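# Lower the oven's glass door fully, then let go

## Task

Swing the oven's glass door open until it lies fully down, keep the oven upright on its feet, and finish with neither arm in contact with the oven.

## Robot and tools

Robot: two arms, left_arm and right_arm, each with a two-finger gripper. Bases in the scene frame: left_arm at (+0.016, +0.259, 0) m, quat_wxyz (+1.000, 0, 0, +0.016); right_arm at (+0.024, -0.322, 0) m, quat_wxyz (+1.000, 0, 0, -0.020). A camera stand sits behind the arms. Joint ranges (rad): waist -2.618 to 3.054, shoulder 0 to 3.142, elbow 0 to 3.142 (straight at 2.901), wrist pitch -1.571 to 1.571, wrist yaw -1.571 to 1.571, wrist roll -2.094 to 2.094.

Frames. Scene frame: origin at table-top height midway between the nominal bases, +z up, +x out over the table, left_arm toward +y (arm names do not match image sides). Each arm's reported hand position, quaternion, velocities and its wrist camera pose are in that arm's own base frame. Fixed cameras and the table use the scene frame. Motion offsets are taken along the current Hand target's own axes. The gripper's fingers point along its +z and spread along its y; end_effector_position is the spot between the pads, just behind the tips. Reported poses may be off by a few centimetres, more when reaching far.

execute_actions(actions, cameras). actions is a list of actions; each action is up to 15 rows, one per 1/30 s step, and a short action repeats its last row to step 15. Every row is one flat list of 14 numbers in [-1, 1]: left_arm dx, dy, dz, rx, ry, rz, opening, then right_arm in the same order. The six pose numbers are an offset from that arm's Hand target as it was when the action began (not from the previous row); 1.0 equals 0.6 m or 180 degrees, and rx, ry, rz form a single rotation vector. Sending the same offset again moves further. Opening is absolute: +1 fully open (about 87 mm), 0 roughly 31-49 mm, -1 closed. To leave an arm alone, give zeros for its six pose numbers and repeat its current opening (a 0 is a real command). Images come back only if actions is empty or cameras names some; an empty call also reports state.

move(target, speed, blend, opening_speed, blocking, cameras). target is one 14-number row as above, or a list of up to 15 rows; every row is an offset from the Hand targets at the move's start, not chained. The gripper follows a straight line, finishing together, capped at 10 s. speed is m/s, 0.002 to 2.9 (default 0.25), turning at up to twice that in rad/s; one value or one per row. blend (m) rounds corners between rows; 0 stops at each. opening_speed (per second on the -1..+1 scale, at least 0.2) ramps the fingers. blocking=false returns after about 0.5 s while the move continues. Changed openings on a later row apply only after arrival and rest. The move does not avoid obstacles or the other arm; passing close to an arm's own base can whip its elbow around, so go around. Faster moves lag and overshoot more and hit harder; aiming far beyond a contact presses harder. The result adds a move: line: done (rested within 10 mm and 2 degrees), off_target, moving, held or fault, plus limits such as paced (pose clipped) or held (steps withheld).

wait(seconds, 0-3600) lets time run with no new command; a running move keeps going. stop brakes a running move (braking needs room). zoom_image(camera, region[x0,y0,x1,y1]) enlarges part of the latest image of cam_high, cam_low, cam_left_wrist or cam_right_wrist, at most 504x504 pixels. finished_scene(scene) ends the current scene irreversibly; call nothing else in that reply.

Results. Hand target is the last commanded pose after clipping; the next offsets count from it. The gripper often stops short of it because of friction and weight; a further execute_actions call (even all zeros) re-requests it, or send the remaining gap as an offset. Per control step the commanded orientation is limited to 40 degrees from the measured one. grip_measured reads the finger motor position on the command scale. Joint torques follow Joint positions order; numbers 1-3 wrap at ±28 N m. Joint velocities may say within noise. A MOTOR HOT line appears at 75 °C; at 90 °C an over-temperature fault folds that arm and idles it; at 100 °C it collapses. Stretched arms, loads and pushing at unreachable poses heat motors.

Cameras: cam_high and cam_low are fixed (504x504), the wrist cameras 672x504; calibration is given per camera in OpenCV form.

Avoid: knocking the oven over or off the table, slamming the door or letting it drop freely, hard pushes against the oven or table, any contact between the arms or grippers (a moderate one can fail everything), straining a wrist camera cable (its contact counts as touching), and arm stops or faults. After a contact, end the push by commanding back past the gripper. A stray push may occasionally nudge loose objects. Check position and tilt after each move and correct it.

Each tool is called by a JSON object that holds its "method" and its "body".

## Session

{"method": "execute_actions", "body": {"actions": []}}

Scene clock: 0.00 s.
left_arm: end_effector_position=(+0.4626, -0.1350, +0.3006) grip_measured=+1.000 end_effector_quat_wxyz=(+0.422, -0.046, +0.897, -0.123) | right_arm: end_effector_position=(+0.3838, +0.1412, +0.2286) grip_measured=+1.000 end_effector_quat_wxyz=(+0.346, +0.069, +0.895, +0.271)
Joint positions: left_arm=[-0.263 1.817 2.052 -0.896 -0.024 -0.354 1] | right_arm=[0.17 1.485 1.371 -0.59 -0.326 0.475 1]
Joint velocities: within noise
Joint torques (N m): no reading
Heat: left arm: 31 °C; right arm: 28 °C.
Hand target: left_arm +0.4620, -0.1347, +0.3090; +0.431, -0.046, +0.892, -0.126 | right_arm +0.3863, +0.1417, +0.2407; +0.363, +0.064, +0.888, +0.275
Tool commands: left_gripper/opening=+1.0 right_gripper/opening=+1.0

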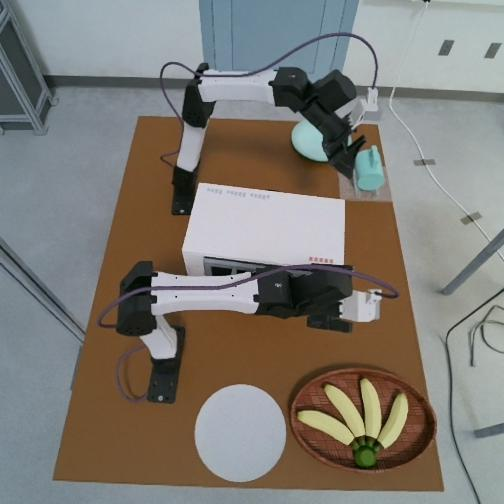

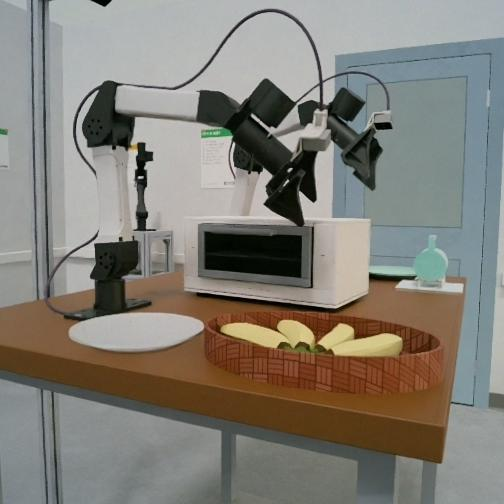

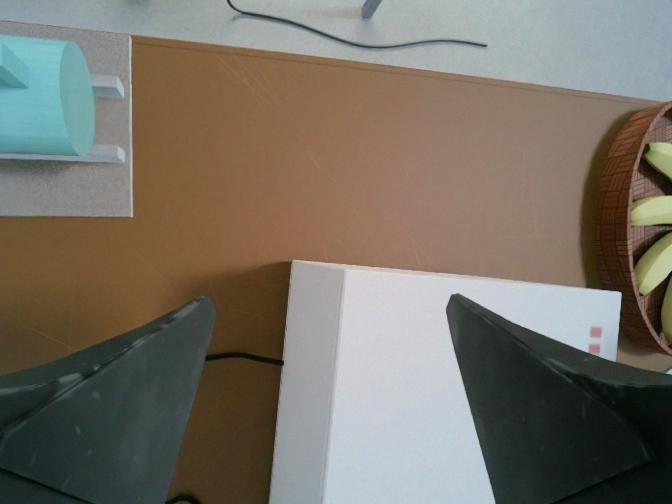

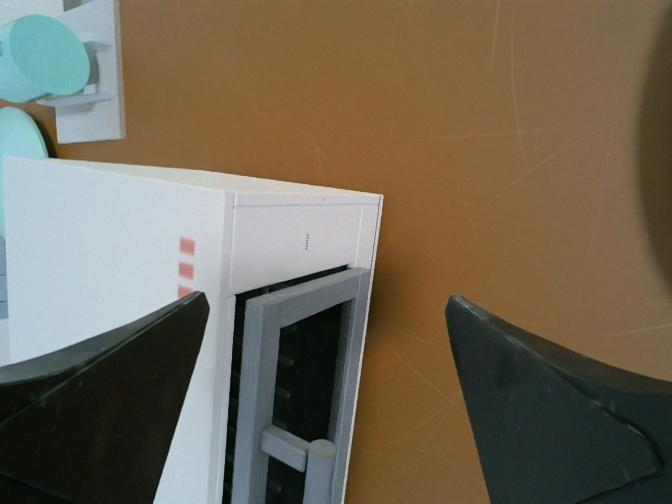

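{"method": "zoom_image", "body": {"camera": "cam_low", "region": [170, 190, 390, 310]}}

{"method": "zoom_image", "body": {"camera": "cam_right_wrist", "region": [168, 180, 504, 504]}}

{"method": "zoom_image", "body": {"camera": "cam_high", "region": [160, 170, 370, 320]}}

Scaled by 2.291 from the camera's image (finer frame: 720x720).

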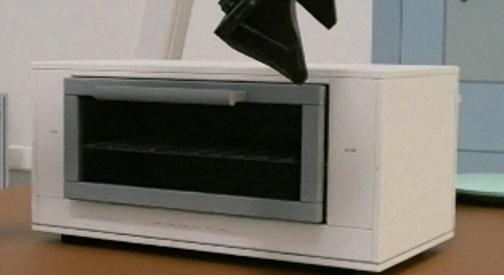

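Scaled by 1.500 from the camera's image (finer frame: 960x720).

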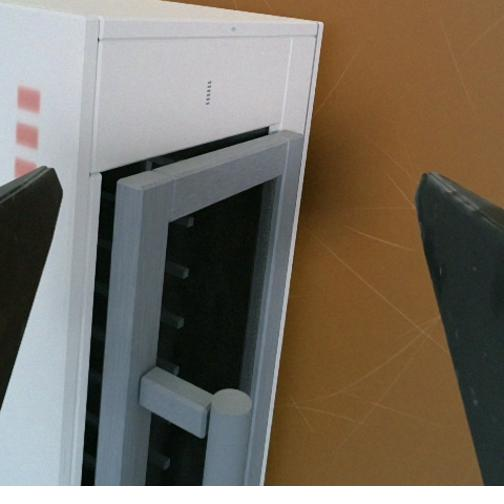

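Scaled by 2.400 from the camera's image (finer frame: 720x720).

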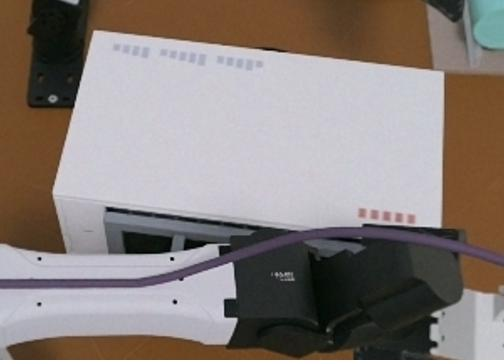

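{"method": "move", "body": {"target": [0,0,0,0,0,0,-1,0.1937,0.0495,-0.1565,0.128,0.0936,-0.1288,-0.2], "cameras": ["all"]}}

Scene clock: 37.40 s.
left_arm: end_effector_position=(+0.4626, -0.1350, +0.3006) grip_measured=-0.999 end_effector_quat_wxyz=(+0.422, -0.046, +0.897, -0.123) | right_arm: end_effector_position=(+0.2315, +0.1587, +0.2344) grip_measured=-0.200 end_effector_quat_wxyz=(+0.247, -0.089, +0.965, +0.021)
Joint positions: left_arm=[-0.263 1.817 2.052 -0.896 -0.024 -0.354 0] | right_arm=[0.685 1.399 1.572 -1.297 0.236 0.446 0.4]
Joint torques (N m): left_arm=[-0.14 -8.47 6.24 1.74 0.1 0.06] | right_arm=[0.68 -4.04 8.35 1.11 0.32 -0.01]
Heat: left arm: 36 °C; right arm: 30 °C.
Hand target: left_arm +0.4620, -0.1347, +0.3090; +0.431, -0.046, +0.892, -0.126 | right_arm +0.2352, +0.1616, +0.2408; +0.258, -0.084, +0.962, +0.023
Off the commanded pose: left_arm 0.008 m, 1 deg | right_arm 0.008 m, 1 deg.
move: done
cam_right_wrist: T_world_to_cam=[[0.20088, -0.97957, 0.00945, 0.10468], [-0.91546, -0.18428, 0.35772, 0.1801], [-0.34867, -0.08051, -0.93378, 0.4559]] pos_world=[0.3028, 0.17244, 0.36029]

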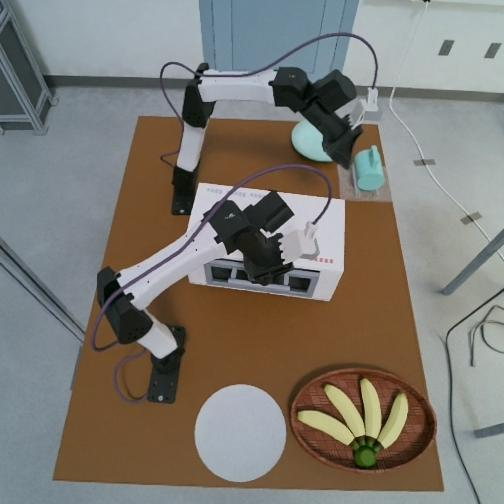

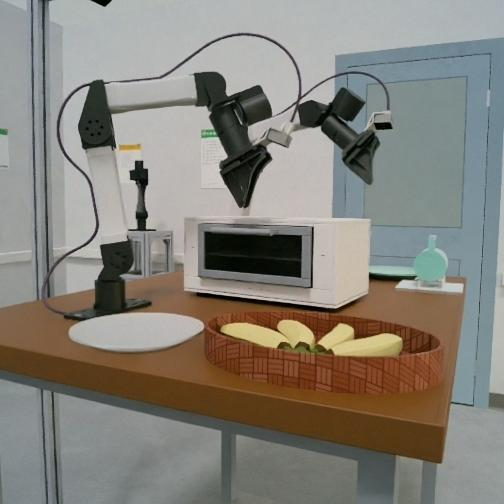

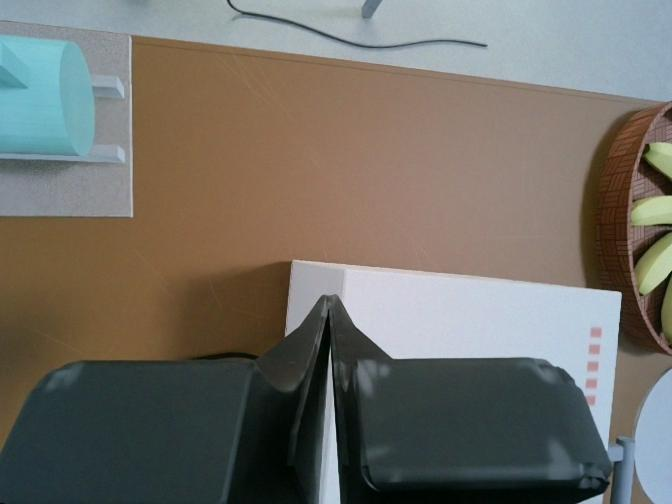

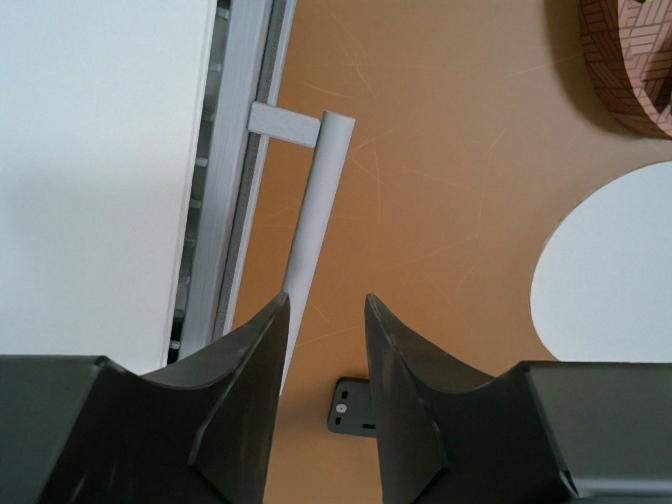

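{"method": "move", "body": {"target": [[0,0,0,0,0,0,-1,0.0012,0.013,0.0475,0.0278,0,0.048,-0.3],[0,0,0,0,0,0,-1,0.032,0.013,0.101,0.0278,0,0.048,-0.3]], "speed": 0.12, "cameras": ["cam_low","cam_right_wrist"]}}

Scene clock: 48.97 s.
left_arm: end_effector_position=(+0.4626, -0.1350, +0.3006) grip_measured=-0.999 end_effector_quat_wxyz=(+0.422, -0.046, +0.897, -0.123) | right_arm: end_effector_position=(+0.2450, +0.1696, +0.1709) grip_measured=-0.300 end_effector_quat_wxyz=(+0.239, -0.006, +0.971, -0.010)
Joint positions: left_arm=[-0.263 1.817 2.052 -0.896 -0.024 -0.354 0] | right_arm=[0.713 1.453 1.368 -1.118 0.322 0.64 0.35]
Joint torques (N m): left_arm=[-0.18 -8.54 6.41 1.75 0.1 0.1] | right_arm=[0.65 -8.06 5.97 1.16 0.36 -0.01]
Heat: left arm: 37 °C; right arm: 31 °C.
Hand target: left_arm +0.4620, -0.1347, +0.3090; +0.431, -0.046, +0.892, -0.126 | right_arm +0.2474, +0.1717, +0.1787; +0.259, +0.000, +0.966, +0.000
Off the commanded pose: left_arm 0.008 m, 1 deg | right_arm 0.008 m, 3 deg.
move: off_target (right_arm)
cam_right_wrist: T_world_to_cam=[[0.02564, -0.99928, 0.02803, 0.15643], [-0.92686, -0.01326, 0.37517, 0.18803], [-0.37452, -0.03559, -0.92653, 0.39964]] pos_world=[0.31994, 0.17303, 0.29536]

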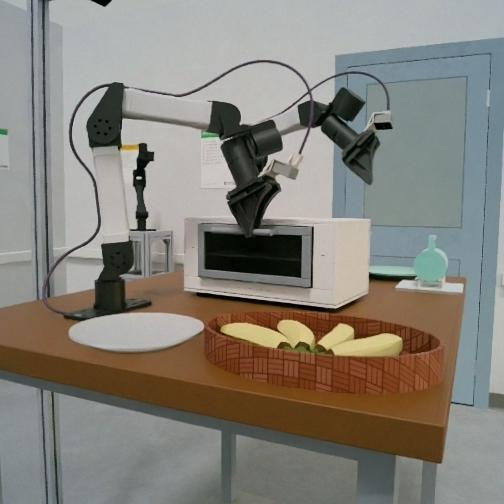

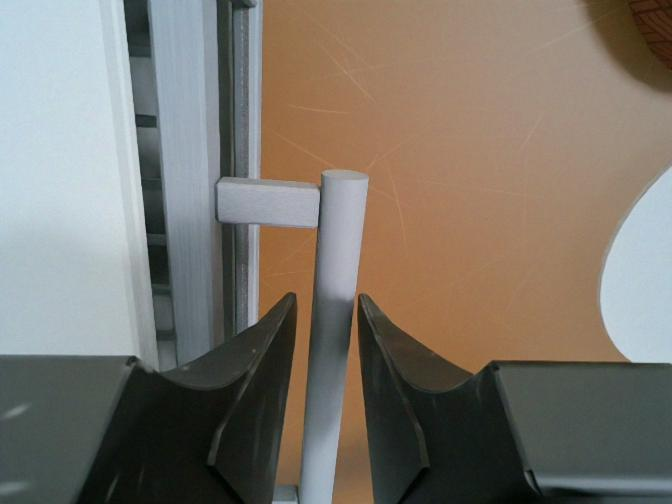

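{"method": "move", "body": {"target": [[0,0,0,0,0,0,-1,0.0167,-0.055,0.0289,-0.058,0,0.033,-0.35],[0,0,0,0,0,0,-1,0.0367,-0.0967,0.0635,-0.12,0,0.0695,-0.35]], "speed": 0.08, "blend": 0.01, "cameras": ["cam_high","cam_low","cam_right_wrist"]}}

Scene clock: 59.47 s.
left_arm: end_effector_position=(+0.4626, -0.1350, +0.3006) grip_measured=-0.999 end_effector_quat_wxyz=(+0.422, -0.046, +0.897, -0.123) | right_arm: end_effector_position=(+0.2423, +0.1093, +0.1251) grip_measured=-0.350 end_effector_quat_wxyz=(+0.232, +0.066, +0.951, +0.191)
Joint positions: left_arm=[-0.263 1.817 2.052 -0.896 -0.024 -0.354 0] | right_arm=[0.21 1.138 0.88 -0.741 -0.23 0.416 0.325]
Joint torques (N m): left_arm=[-0.2 -8.43 6.28 1.75 0.11 0.07] | right_arm=[-0.34 -5.59 6.54 1.6 -0.34 -0.22]
Heat: left arm: 38 °C; right arm: 31 °C.
Hand target: left_arm +0.4620, -0.1347, +0.3090; +0.431, -0.046, +0.892, -0.126 | right_arm +0.2472, +0.1137, +0.1347; +0.253, +0.057, +0.943, +0.209
Off the commanded pose: left_arm 0.008 m, 1 deg | right_arm 0.012 m, 3 deg.
move: off_target (right_arm)
cam_right_wrist: T_world_to_cam=[[-0.01843, -0.92124, -0.38857, 0.1517], [-0.92791, -0.12898, 0.34979, 0.21793], [-0.37235, 0.367, -0.85245, 0.30026]] pos_world=[0.31682, 0.05766, 0.23868]

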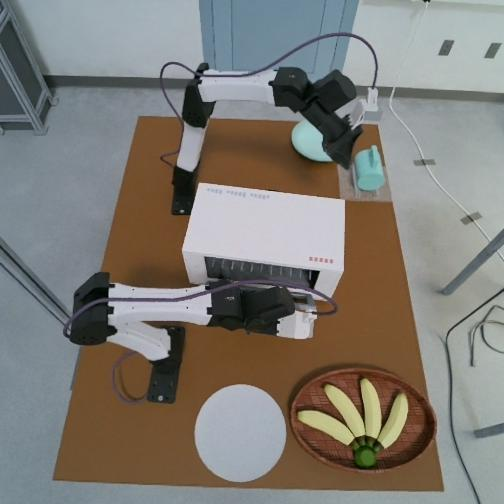

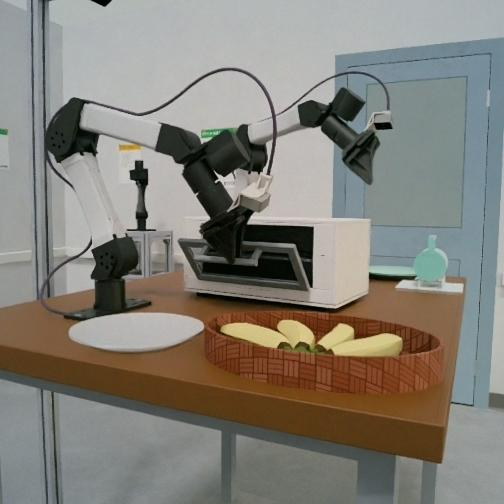

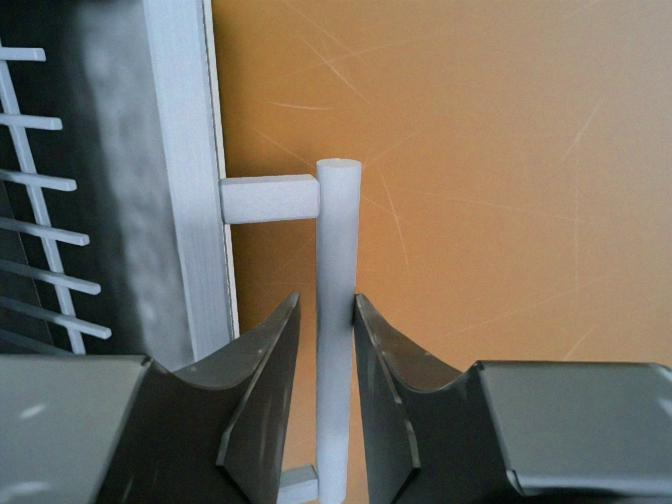

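{"method": "move", "body": {"target": [[0,0,0,0,0,0,-1,0.0208,-0.0488,0.036,-0.072,0,0.0417,-0.35],[0,0,0,0,0,0,-1,0.0393,-0.0753,0.0683,-0.134,0,0.0777,-0.35]], "speed": 0.08, "blend": 0.01, "cameras": ["cam_high","cam_low","cam_right_wrist"]}}

Scene clock: 71.37 s.
left_arm: end_effector_position=(+0.4626, -0.1350, +0.3006) grip_measured=-0.999 end_effector_quat_wxyz=(+0.422, -0.046, +0.897, -0.123) | right_arm: end_effector_position=(+0.2414, +0.0882, +0.0637) grip_measured=-0.350 end_effector_quat_wxyz=(+0.218, +0.134, +0.877, +0.407)
Joint positions: left_arm=[-0.263 1.817 2.052 -0.896 -0.024 -0.354 0] | right_arm=[-0.226 1.265 0.505 -0.286 -0.846 0.318 0.325]
Joint torques (N m): left_arm=[-0.2 -8.47 6.31 1.77 0.11 0.06] | right_arm=[-0.13 -3.02 6.15 1.6 -0.92 -0.2]
Heat: left arm: 38 °C; right arm: 32 °C.
Hand target: left_arm +0.4620, -0.1347, +0.3090; +0.431, -0.046, +0.892, -0.126 | right_arm +0.2473, +0.0928, +0.0728; +0.232, +0.116, +0.865, +0.430
Off the commanded pose: left_arm 0.008 m, 1 deg | right_arm 0.012 m, 4 deg.
move: off_target (right_arm)
cam_right_wrist: T_world_to_cam=[[-0.03935, -0.63874, -0.76842, 0.11277], [-0.93737, -0.24277, 0.2498, 0.2545], [-0.34611, 0.73012, -0.58918, 0.20026]] pos_world=[0.31231, -0.0124, 0.14107]

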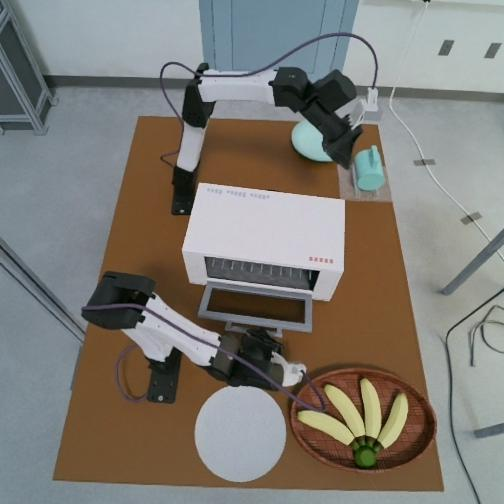

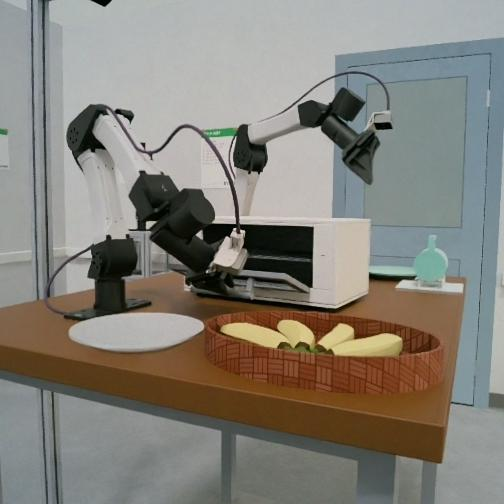

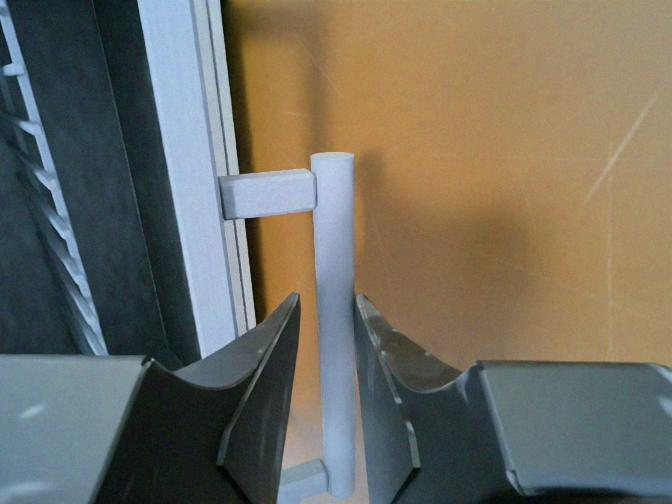

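{"method": "move", "body": {"target": [[0,0,0,0,0,0,-1,0.0064,-0.0446,0.0112,-0.058,0,0.0335,-0.35],[0,0,0,0,0,0,-1,0.008,-0.0687,-0.0858,-0.058,0,0.0335,-0.35]], "speed": [0.08,0.06], "cameras": ["cam_high","cam_low","cam_right_wrist"]}}

Scene clock: 81.67 s.
left_arm: end_effector_position=(+0.4626, -0.1350, +0.3006) grip_measured=-0.999 end_effector_quat_wxyz=(+0.422, -0.046, +0.897, -0.123) | right_arm: end_effector_position=(+0.2123, +0.0383, +0.0629) grip_measured=-0.350 end_effector_quat_wxyz=(+0.209, +0.147, +0.816, +0.518)
Joint positions: left_arm=[-0.263 1.817 2.052 -0.896 -0.024 -0.354 0] | right_arm=[-0.631 1.589 0.621 -0.774 -1.179 -0.389 0.325]
Joint torques (N m): left_arm=[-0.08 -8.43 6.32 1.77 0.1 0.07] | right_arm=[-0.46 -3.77 6.02 0.09 -0.57 -0.35]
Heat: left arm: 39 °C; right arm: 32 °C.
Hand target: left_arm +0.4620, -0.1347, +0.3090; +0.431, -0.046, +0.892, -0.126 | right_arm +0.2173, +0.0343, +0.0653; +0.219, +0.140, +0.815, +0.518
Off the commanded pose: left_arm 0.008 m, 1 deg | right_arm 0.007 m, 1 deg.
move: done
cam_right_wrist: T_world_to_cam=[[-0.00545, -0.4261, -0.90466, 0.07244], [-0.93866, -0.30976, 0.15155, 0.2244], [-0.3448, 0.84999, -0.39828, 0.2092]] pos_world=[0.28316, -0.07744, 0.11484]

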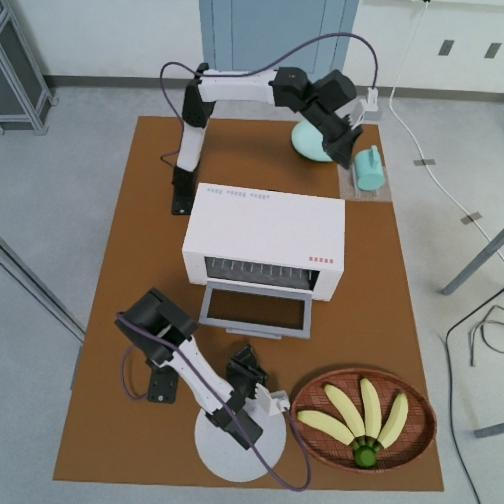

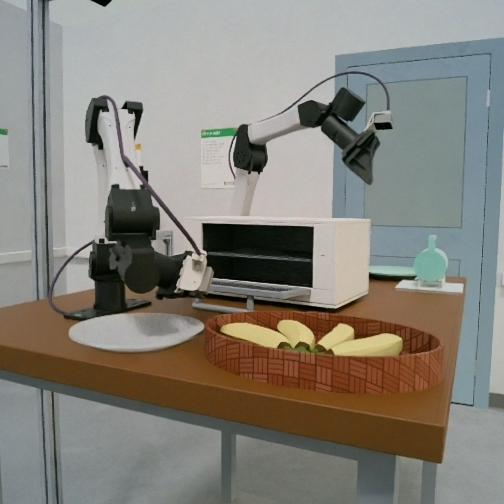

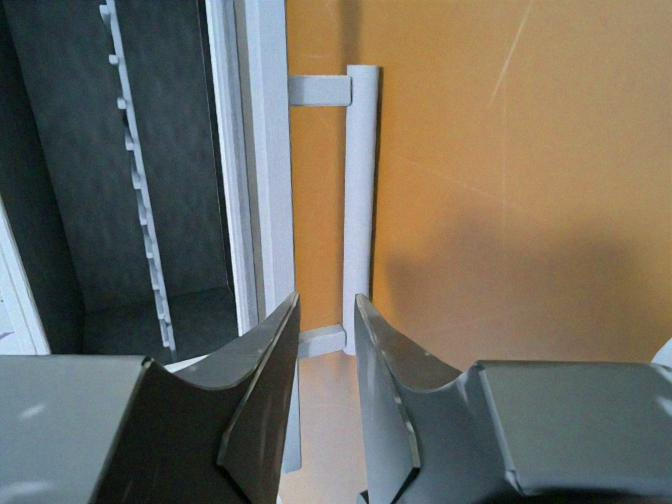

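{"method": "zoom_image", "body": {"camera": "cam_low", "region": [170, 190, 390, 330]}}

{"method": "finished_scene", "body": {"scene": 1}}

Scaled by 2.291 from the camera's image (finer frame: 720x720).

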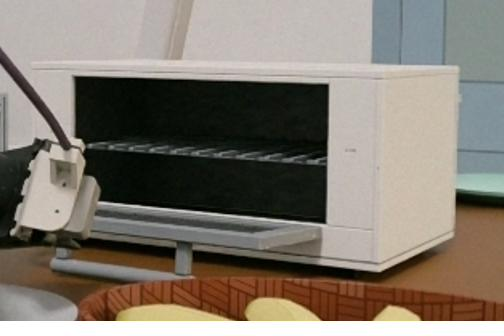

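The scene is finished: the task was done.


## Next scene

The same job, from a new start.

{"method": "execute_actions", "body": {"actions": []}}

Scene clock: 0.00 s.
left_arm: end_effector_position=(+0.1831, -0.0876, +0.3247) grip_measured=+1.000 end_effector_quat_wxyz=(+0.498, +0.020, +0.866, -0.044) | right_arm: end_effector_position=(+0.1785, +0.1630, +0.2666) grip_measured=+1.000 end_effector_quat_wxyz=(+0.492, +0.075, +0.804, +0.326)
Joint positions: left_arm=[-0.926 0.885 1.429 -1.243 -0.682 -0.553 1] | right_arm=[0.898 0.547 0.822 -0.609 0.385 0.809 1]
Joint velocities: within noise
Joint torques (N m): no reading
Heat: left arm: 27 °C; right arm: 26 °C.
Hand target: left_arm +0.1834, -0.0878, +0.3276; +0.501, +0.018, +0.864, -0.047 | right_arm +0.1795, +0.1640, +0.2749; +0.497, +0.077, +0.797, +0.334
Tool commands: left_gripper/opening=+1.0 right_gripper/opening=+1.0
camera_calibration:
cam_left_wrist: T_world_to_cam=[[-0.09039, -0.99507, 0.0408, -0.08405], [-0.98351, 0.08275, -0.1608, 0.25876], [0.15663, -0.05466, -0.98614, 0.43543]] pos_world=[0.1787, -0.08124, 0.47443]
cam_right_wrist: T_world_to_cam=[[0.21207, -0.78273, -0.58511, 0.24374], [-0.96413, -0.06978, -0.2561, 0.27459], [0.15963, 0.61843, -0.76945, 0.21931]] pos_world=[0.17804, 0.07432, 0.38168]

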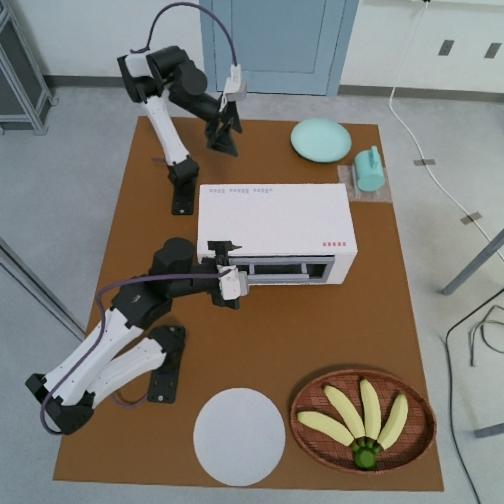

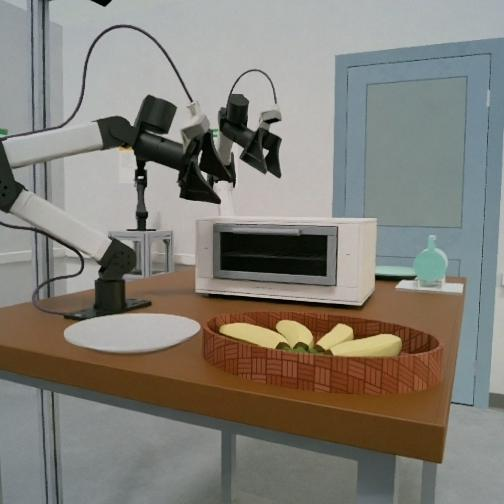

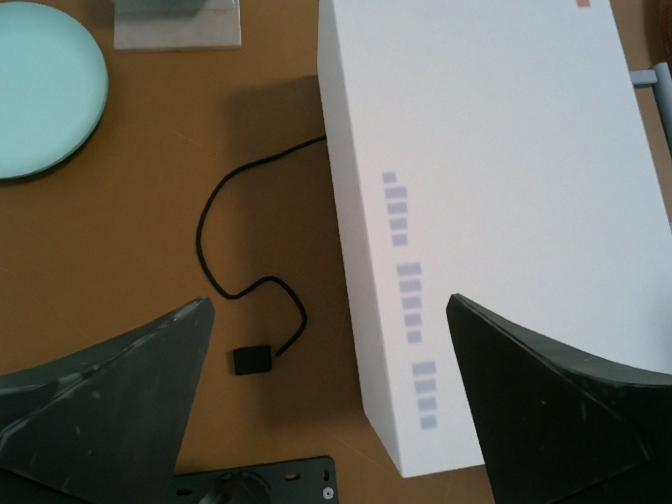

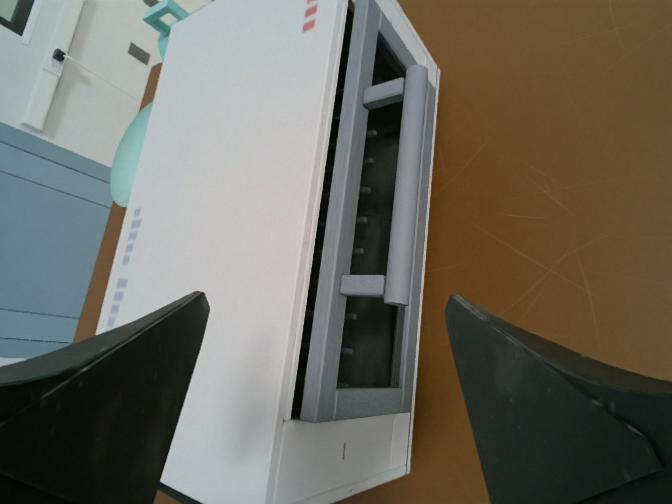

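{"method": "move", "body": {"target": [0,0,0,0,0,0,1,-0.0092,-0.0302,0.1658,0.1796,0.1901,-0.1244,-0.3], "cameras": ["cam_right_wrist"]}}

Scene clock: 10.47 s.
left_arm: end_effector_position=(+0.1831, -0.0876, +0.3247) grip_measured=+1.000 end_effector_quat_wxyz=(+0.498, +0.020, +0.866, -0.044) | right_arm: end_effector_position=(+0.2639, +0.1934, +0.2344) grip_measured=-0.300 end_effector_quat_wxyz=(+0.249, -0.042, +0.967, +0.014)
Joint positions: left_arm=[-0.926 0.885 1.429 -1.243 -0.682 -0.553 1] | right_arm=[0.717 1.585 1.744 -1.308 0.284 0.569 0.35]
Joint torques (N m): left_arm=[-0.13 0.32 5.24 1.6 -0.13 0.04] | right_arm=[-0.42 -5.39 8.38 1.05 0.32 -0.24]
Heat: left arm: 28 °C; right arm: 27 °C.
Hand target: left_arm +0.1834, -0.0878, +0.3276; +0.501, +0.018, +0.864, -0.047 | right_arm +0.2701, +0.1929, +0.2398; +0.259, -0.042, +0.965, +0.011
Off the commanded pose: left_arm 0.003 m, 1 deg | right_arm 0.008 m, 1 deg.
move: done
cam_right_wrist: T_world_to_cam=[[0.1066, -0.9943, 0.00133, 0.1618], [-0.92944, -0.09917, 0.35541, 0.20392], [-0.35325, -0.03912, -0.93471, 0.46335]] pos_world=[0.33596, 0.19923, 0.36041]

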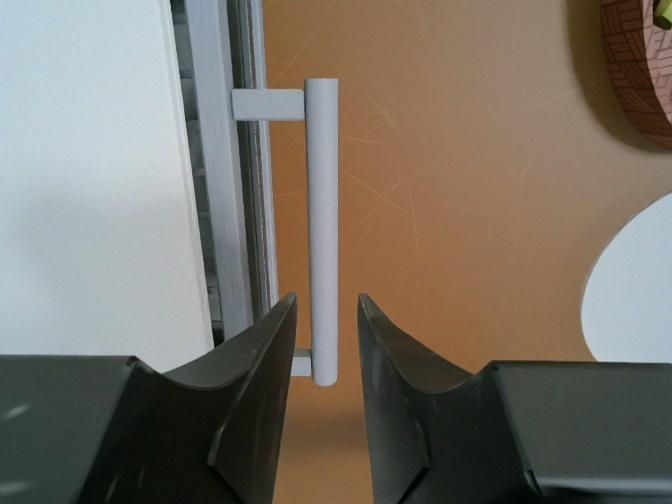

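{"method": "move", "body": {"target": [[0,0,0,0,0,0,1,0.0567,0.008,0.0903,0,0,0,-0.3],[0,0,0,0,0,0,1,0.0734,-0.047,0.1192,-0.058,0,0.033,-0.3],[0,0,0,0,0,0,1,0.0934,-0.0887,0.1538,-0.12,0,0.0695,-0.3],[0,0,0,0,0,0,1,0.1226,-0.1154,0.2043,-0.192,0,0.111,-0.3],[0,0,0,0,0,0,1,0.1451,-0.1237,0.2433,-0.255,0,0.147,-0.3]], "speed": [0.15,0.11,0.12,0.12,0.12], "blend": [0,0.015,0.015,0.015,0], "cameras": ["cam_low","cam_right_wrist"]}}

Scene clock: 29.03 s.
left_arm: end_effector_position=(+0.1831, -0.0876, +0.3247) grip_measured=+1.000 end_effector_quat_wxyz=(+0.498, +0.020, +0.866, -0.044) | right_arm: end_effector_position=(+0.2699, +0.1133, +0.0618) grip_measured=-0.300 end_effector_quat_wxyz=(+0.206, +0.086, +0.881, +0.418)
Joint positions: left_arm=[-0.926 0.885 1.429 -1.243 -0.682 -0.553 1] | right_arm=[-0.1 1.426 0.602 -0.177 -0.833 0.352 0.35]
Joint torques (N m): left_arm=[-0.14 0.34 5.15 1.59 -0.15 0.02] | right_arm=[0.02 -4.3 5.71 1.59 -0.79 -0.02]
Heat: left arm: 29 °C; right arm: 29 °C.
Hand target: left_arm +0.1834, -0.0878, +0.3276; +0.501, +0.018, +0.864, -0.047 | right_arm +0.2741, +0.1186, +0.0698; +0.213, +0.078, +0.869, +0.440
Off the commanded pose: left_arm 0.003 m, 1 deg | right_arm 0.011 m, 3 deg.
move: off_target (right_arm)
cam_right_wrist: T_world_to_cam=[[0.03956, -0.64017, -0.76721, 0.10722], [-0.91319, -0.33485, 0.23232, 0.29286], [-0.40562, 0.69142, -0.59784, 0.21167]] pos_world=[0.34905, 0.02035, 0.14077]

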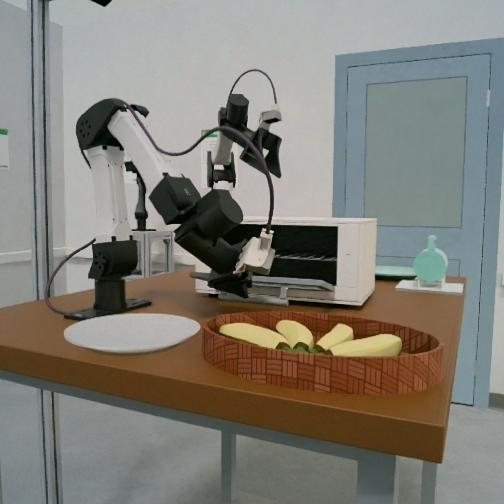

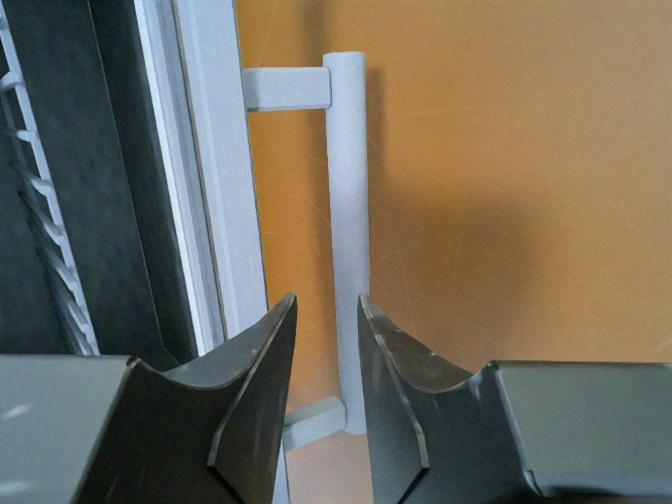

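{"method": "move", "body": {"target": [[0,0,0,0,0,0,1,0.0064,-0.0446,0.0112,-0.058,0,0.0335,-0.3],[0,0,0,0,0,0,1,0.008,-0.0687,-0.0858,-0.058,0,0.0335,-0.3]], "speed": [0.1,0.07], "blend": [0.005,0], "cameras": ["cam_low","cam_right_wrist"]}}

Scene clock: 34.37 s.
left_arm: end_effector_position=(+0.1831, -0.0876, +0.3247) grip_measured=+1.000 end_effector_quat_wxyz=(+0.498, +0.020, +0.866, -0.044) | right_arm: end_effector_position=(+0.2432, +0.0609, +0.0587) grip_measured=-0.300 end_effector_quat_wxyz=(+0.184, +0.113, +0.823, +0.525)
Joint positions: left_arm=[-0.926 0.885 1.429 -1.243 -0.682 -0.553 1] | right_arm=[-0.448 1.64 0.661 -0.528 -1.18 -0.133 0.35]
Joint torques (N m): left_arm=[-0.12 0.18 5.24 1.6 -0.14 0.02] | right_arm=[-0.39 -4.55 6.35 0.46 -0.62 -0.38]
Heat: left arm: 30 °C; right arm: 29 °C.
Hand target: left_arm +0.1834, -0.0878, +0.3276; +0.501, +0.018, +0.864, -0.047 | right_arm +0.2493, +0.0578, +0.0623; +0.196, +0.104, +0.820, +0.528
Off the commanded pose: left_arm 0.003 m, 1 deg | right_arm 0.008 m, 2 deg.
move: done
cam_right_wrist: T_world_to_cam=[[0.02682, -0.42755, -0.90359, 0.07057], [-0.90783, -0.38882, 0.15703, 0.25808], [-0.41847, 0.8161, -0.39858, 0.219]] pos_world=[0.32404, -0.0482, 0.11053]

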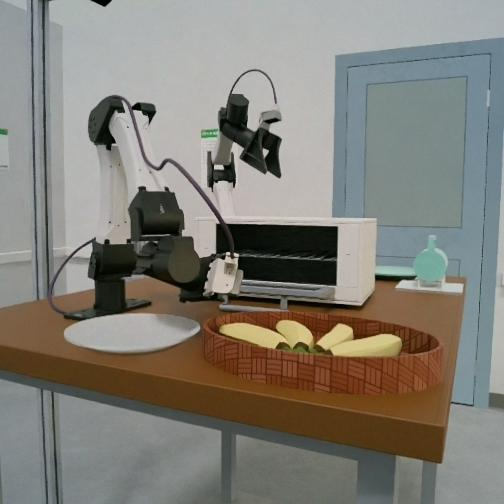

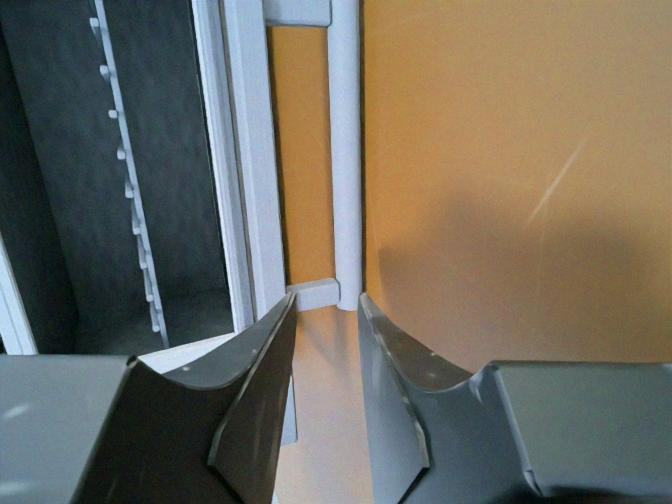

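{"method": "move", "body": {"target": [0,0,0,0,0,0,1,0,-0.01,-0.07,0,0,0,-0.3], "speed": 0.12, "cameras": ["cam_low","cam_right_wrist"]}}

{"method": "zoom_image", "body": {"camera": "cam_low", "region": [170, 190, 390, 330]}}

Scene clock: 38.23 s.
left_arm: end_effector_position=(+0.1831, -0.0876, +0.3247) grip_measured=+1.000 end_effector_quat_wxyz=(+0.498, +0.020, +0.866, -0.044) | right_arm: end_effector_position=(+0.2279, +0.0248, +0.0721) grip_measured=-0.300 end_effector_quat_wxyz=(+0.190, +0.111, +0.818, +0.532)
Joint positions: left_arm=[-0.926 0.885 1.429 -1.243 -0.682 -0.553 1] | right_arm=[-0.622 1.743 0.814 -0.996 -1.174 -0.59 0.35]
Joint torques (N m): left_arm=[-0.12 0.39 5.24 1.62 -0.15 0.02] | right_arm=[-0.42 -5.04 5.91 -0.23 -0.41 -0.37]
Heat: left arm: 30 °C; right arm: 29 °C.
Hand target: left_arm +0.1834, -0.0878, +0.3276; +0.501, +0.018, +0.864, -0.047 | right_arm +0.2315, +0.0206, +0.0722; +0.196, +0.104, +0.820, +0.528
Off the commanded pose: left_arm 0.003 m, 1 deg | right_arm 0.006 m, 1 deg.
move: done
cam_right_wrist: T_world_to_cam=[[0.03958, -0.41506, -0.90893, 0.06485], [-0.91022, -0.39025, 0.13857, 0.2299], [-0.41222, 0.82185, -0.39324, 0.24536]] pos_world=[0.30784, -0.08501, 0.12357]

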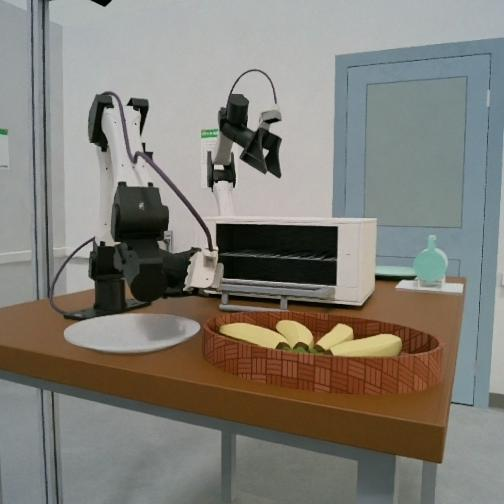

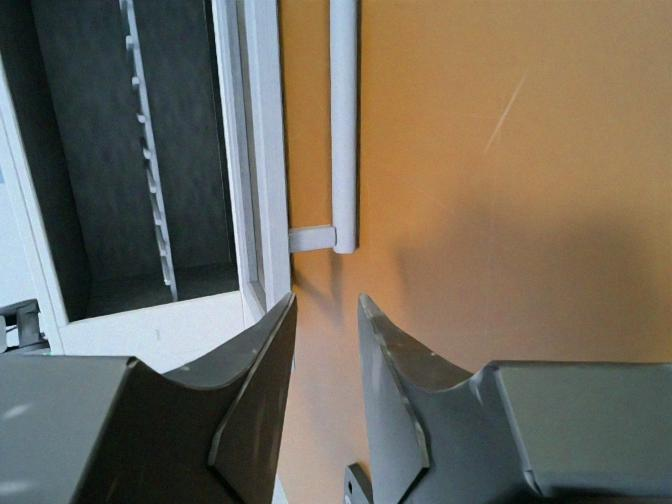

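Scaled by 2.291 from the camera's image (finer frame: 720x720).

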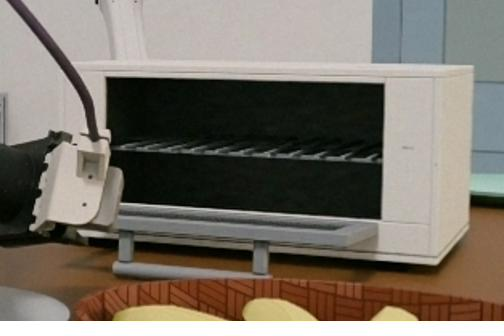

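Same as scene 1.

{"method": "finished_scene", "body": {"scene": 2}}

The scene is finished: the task was done.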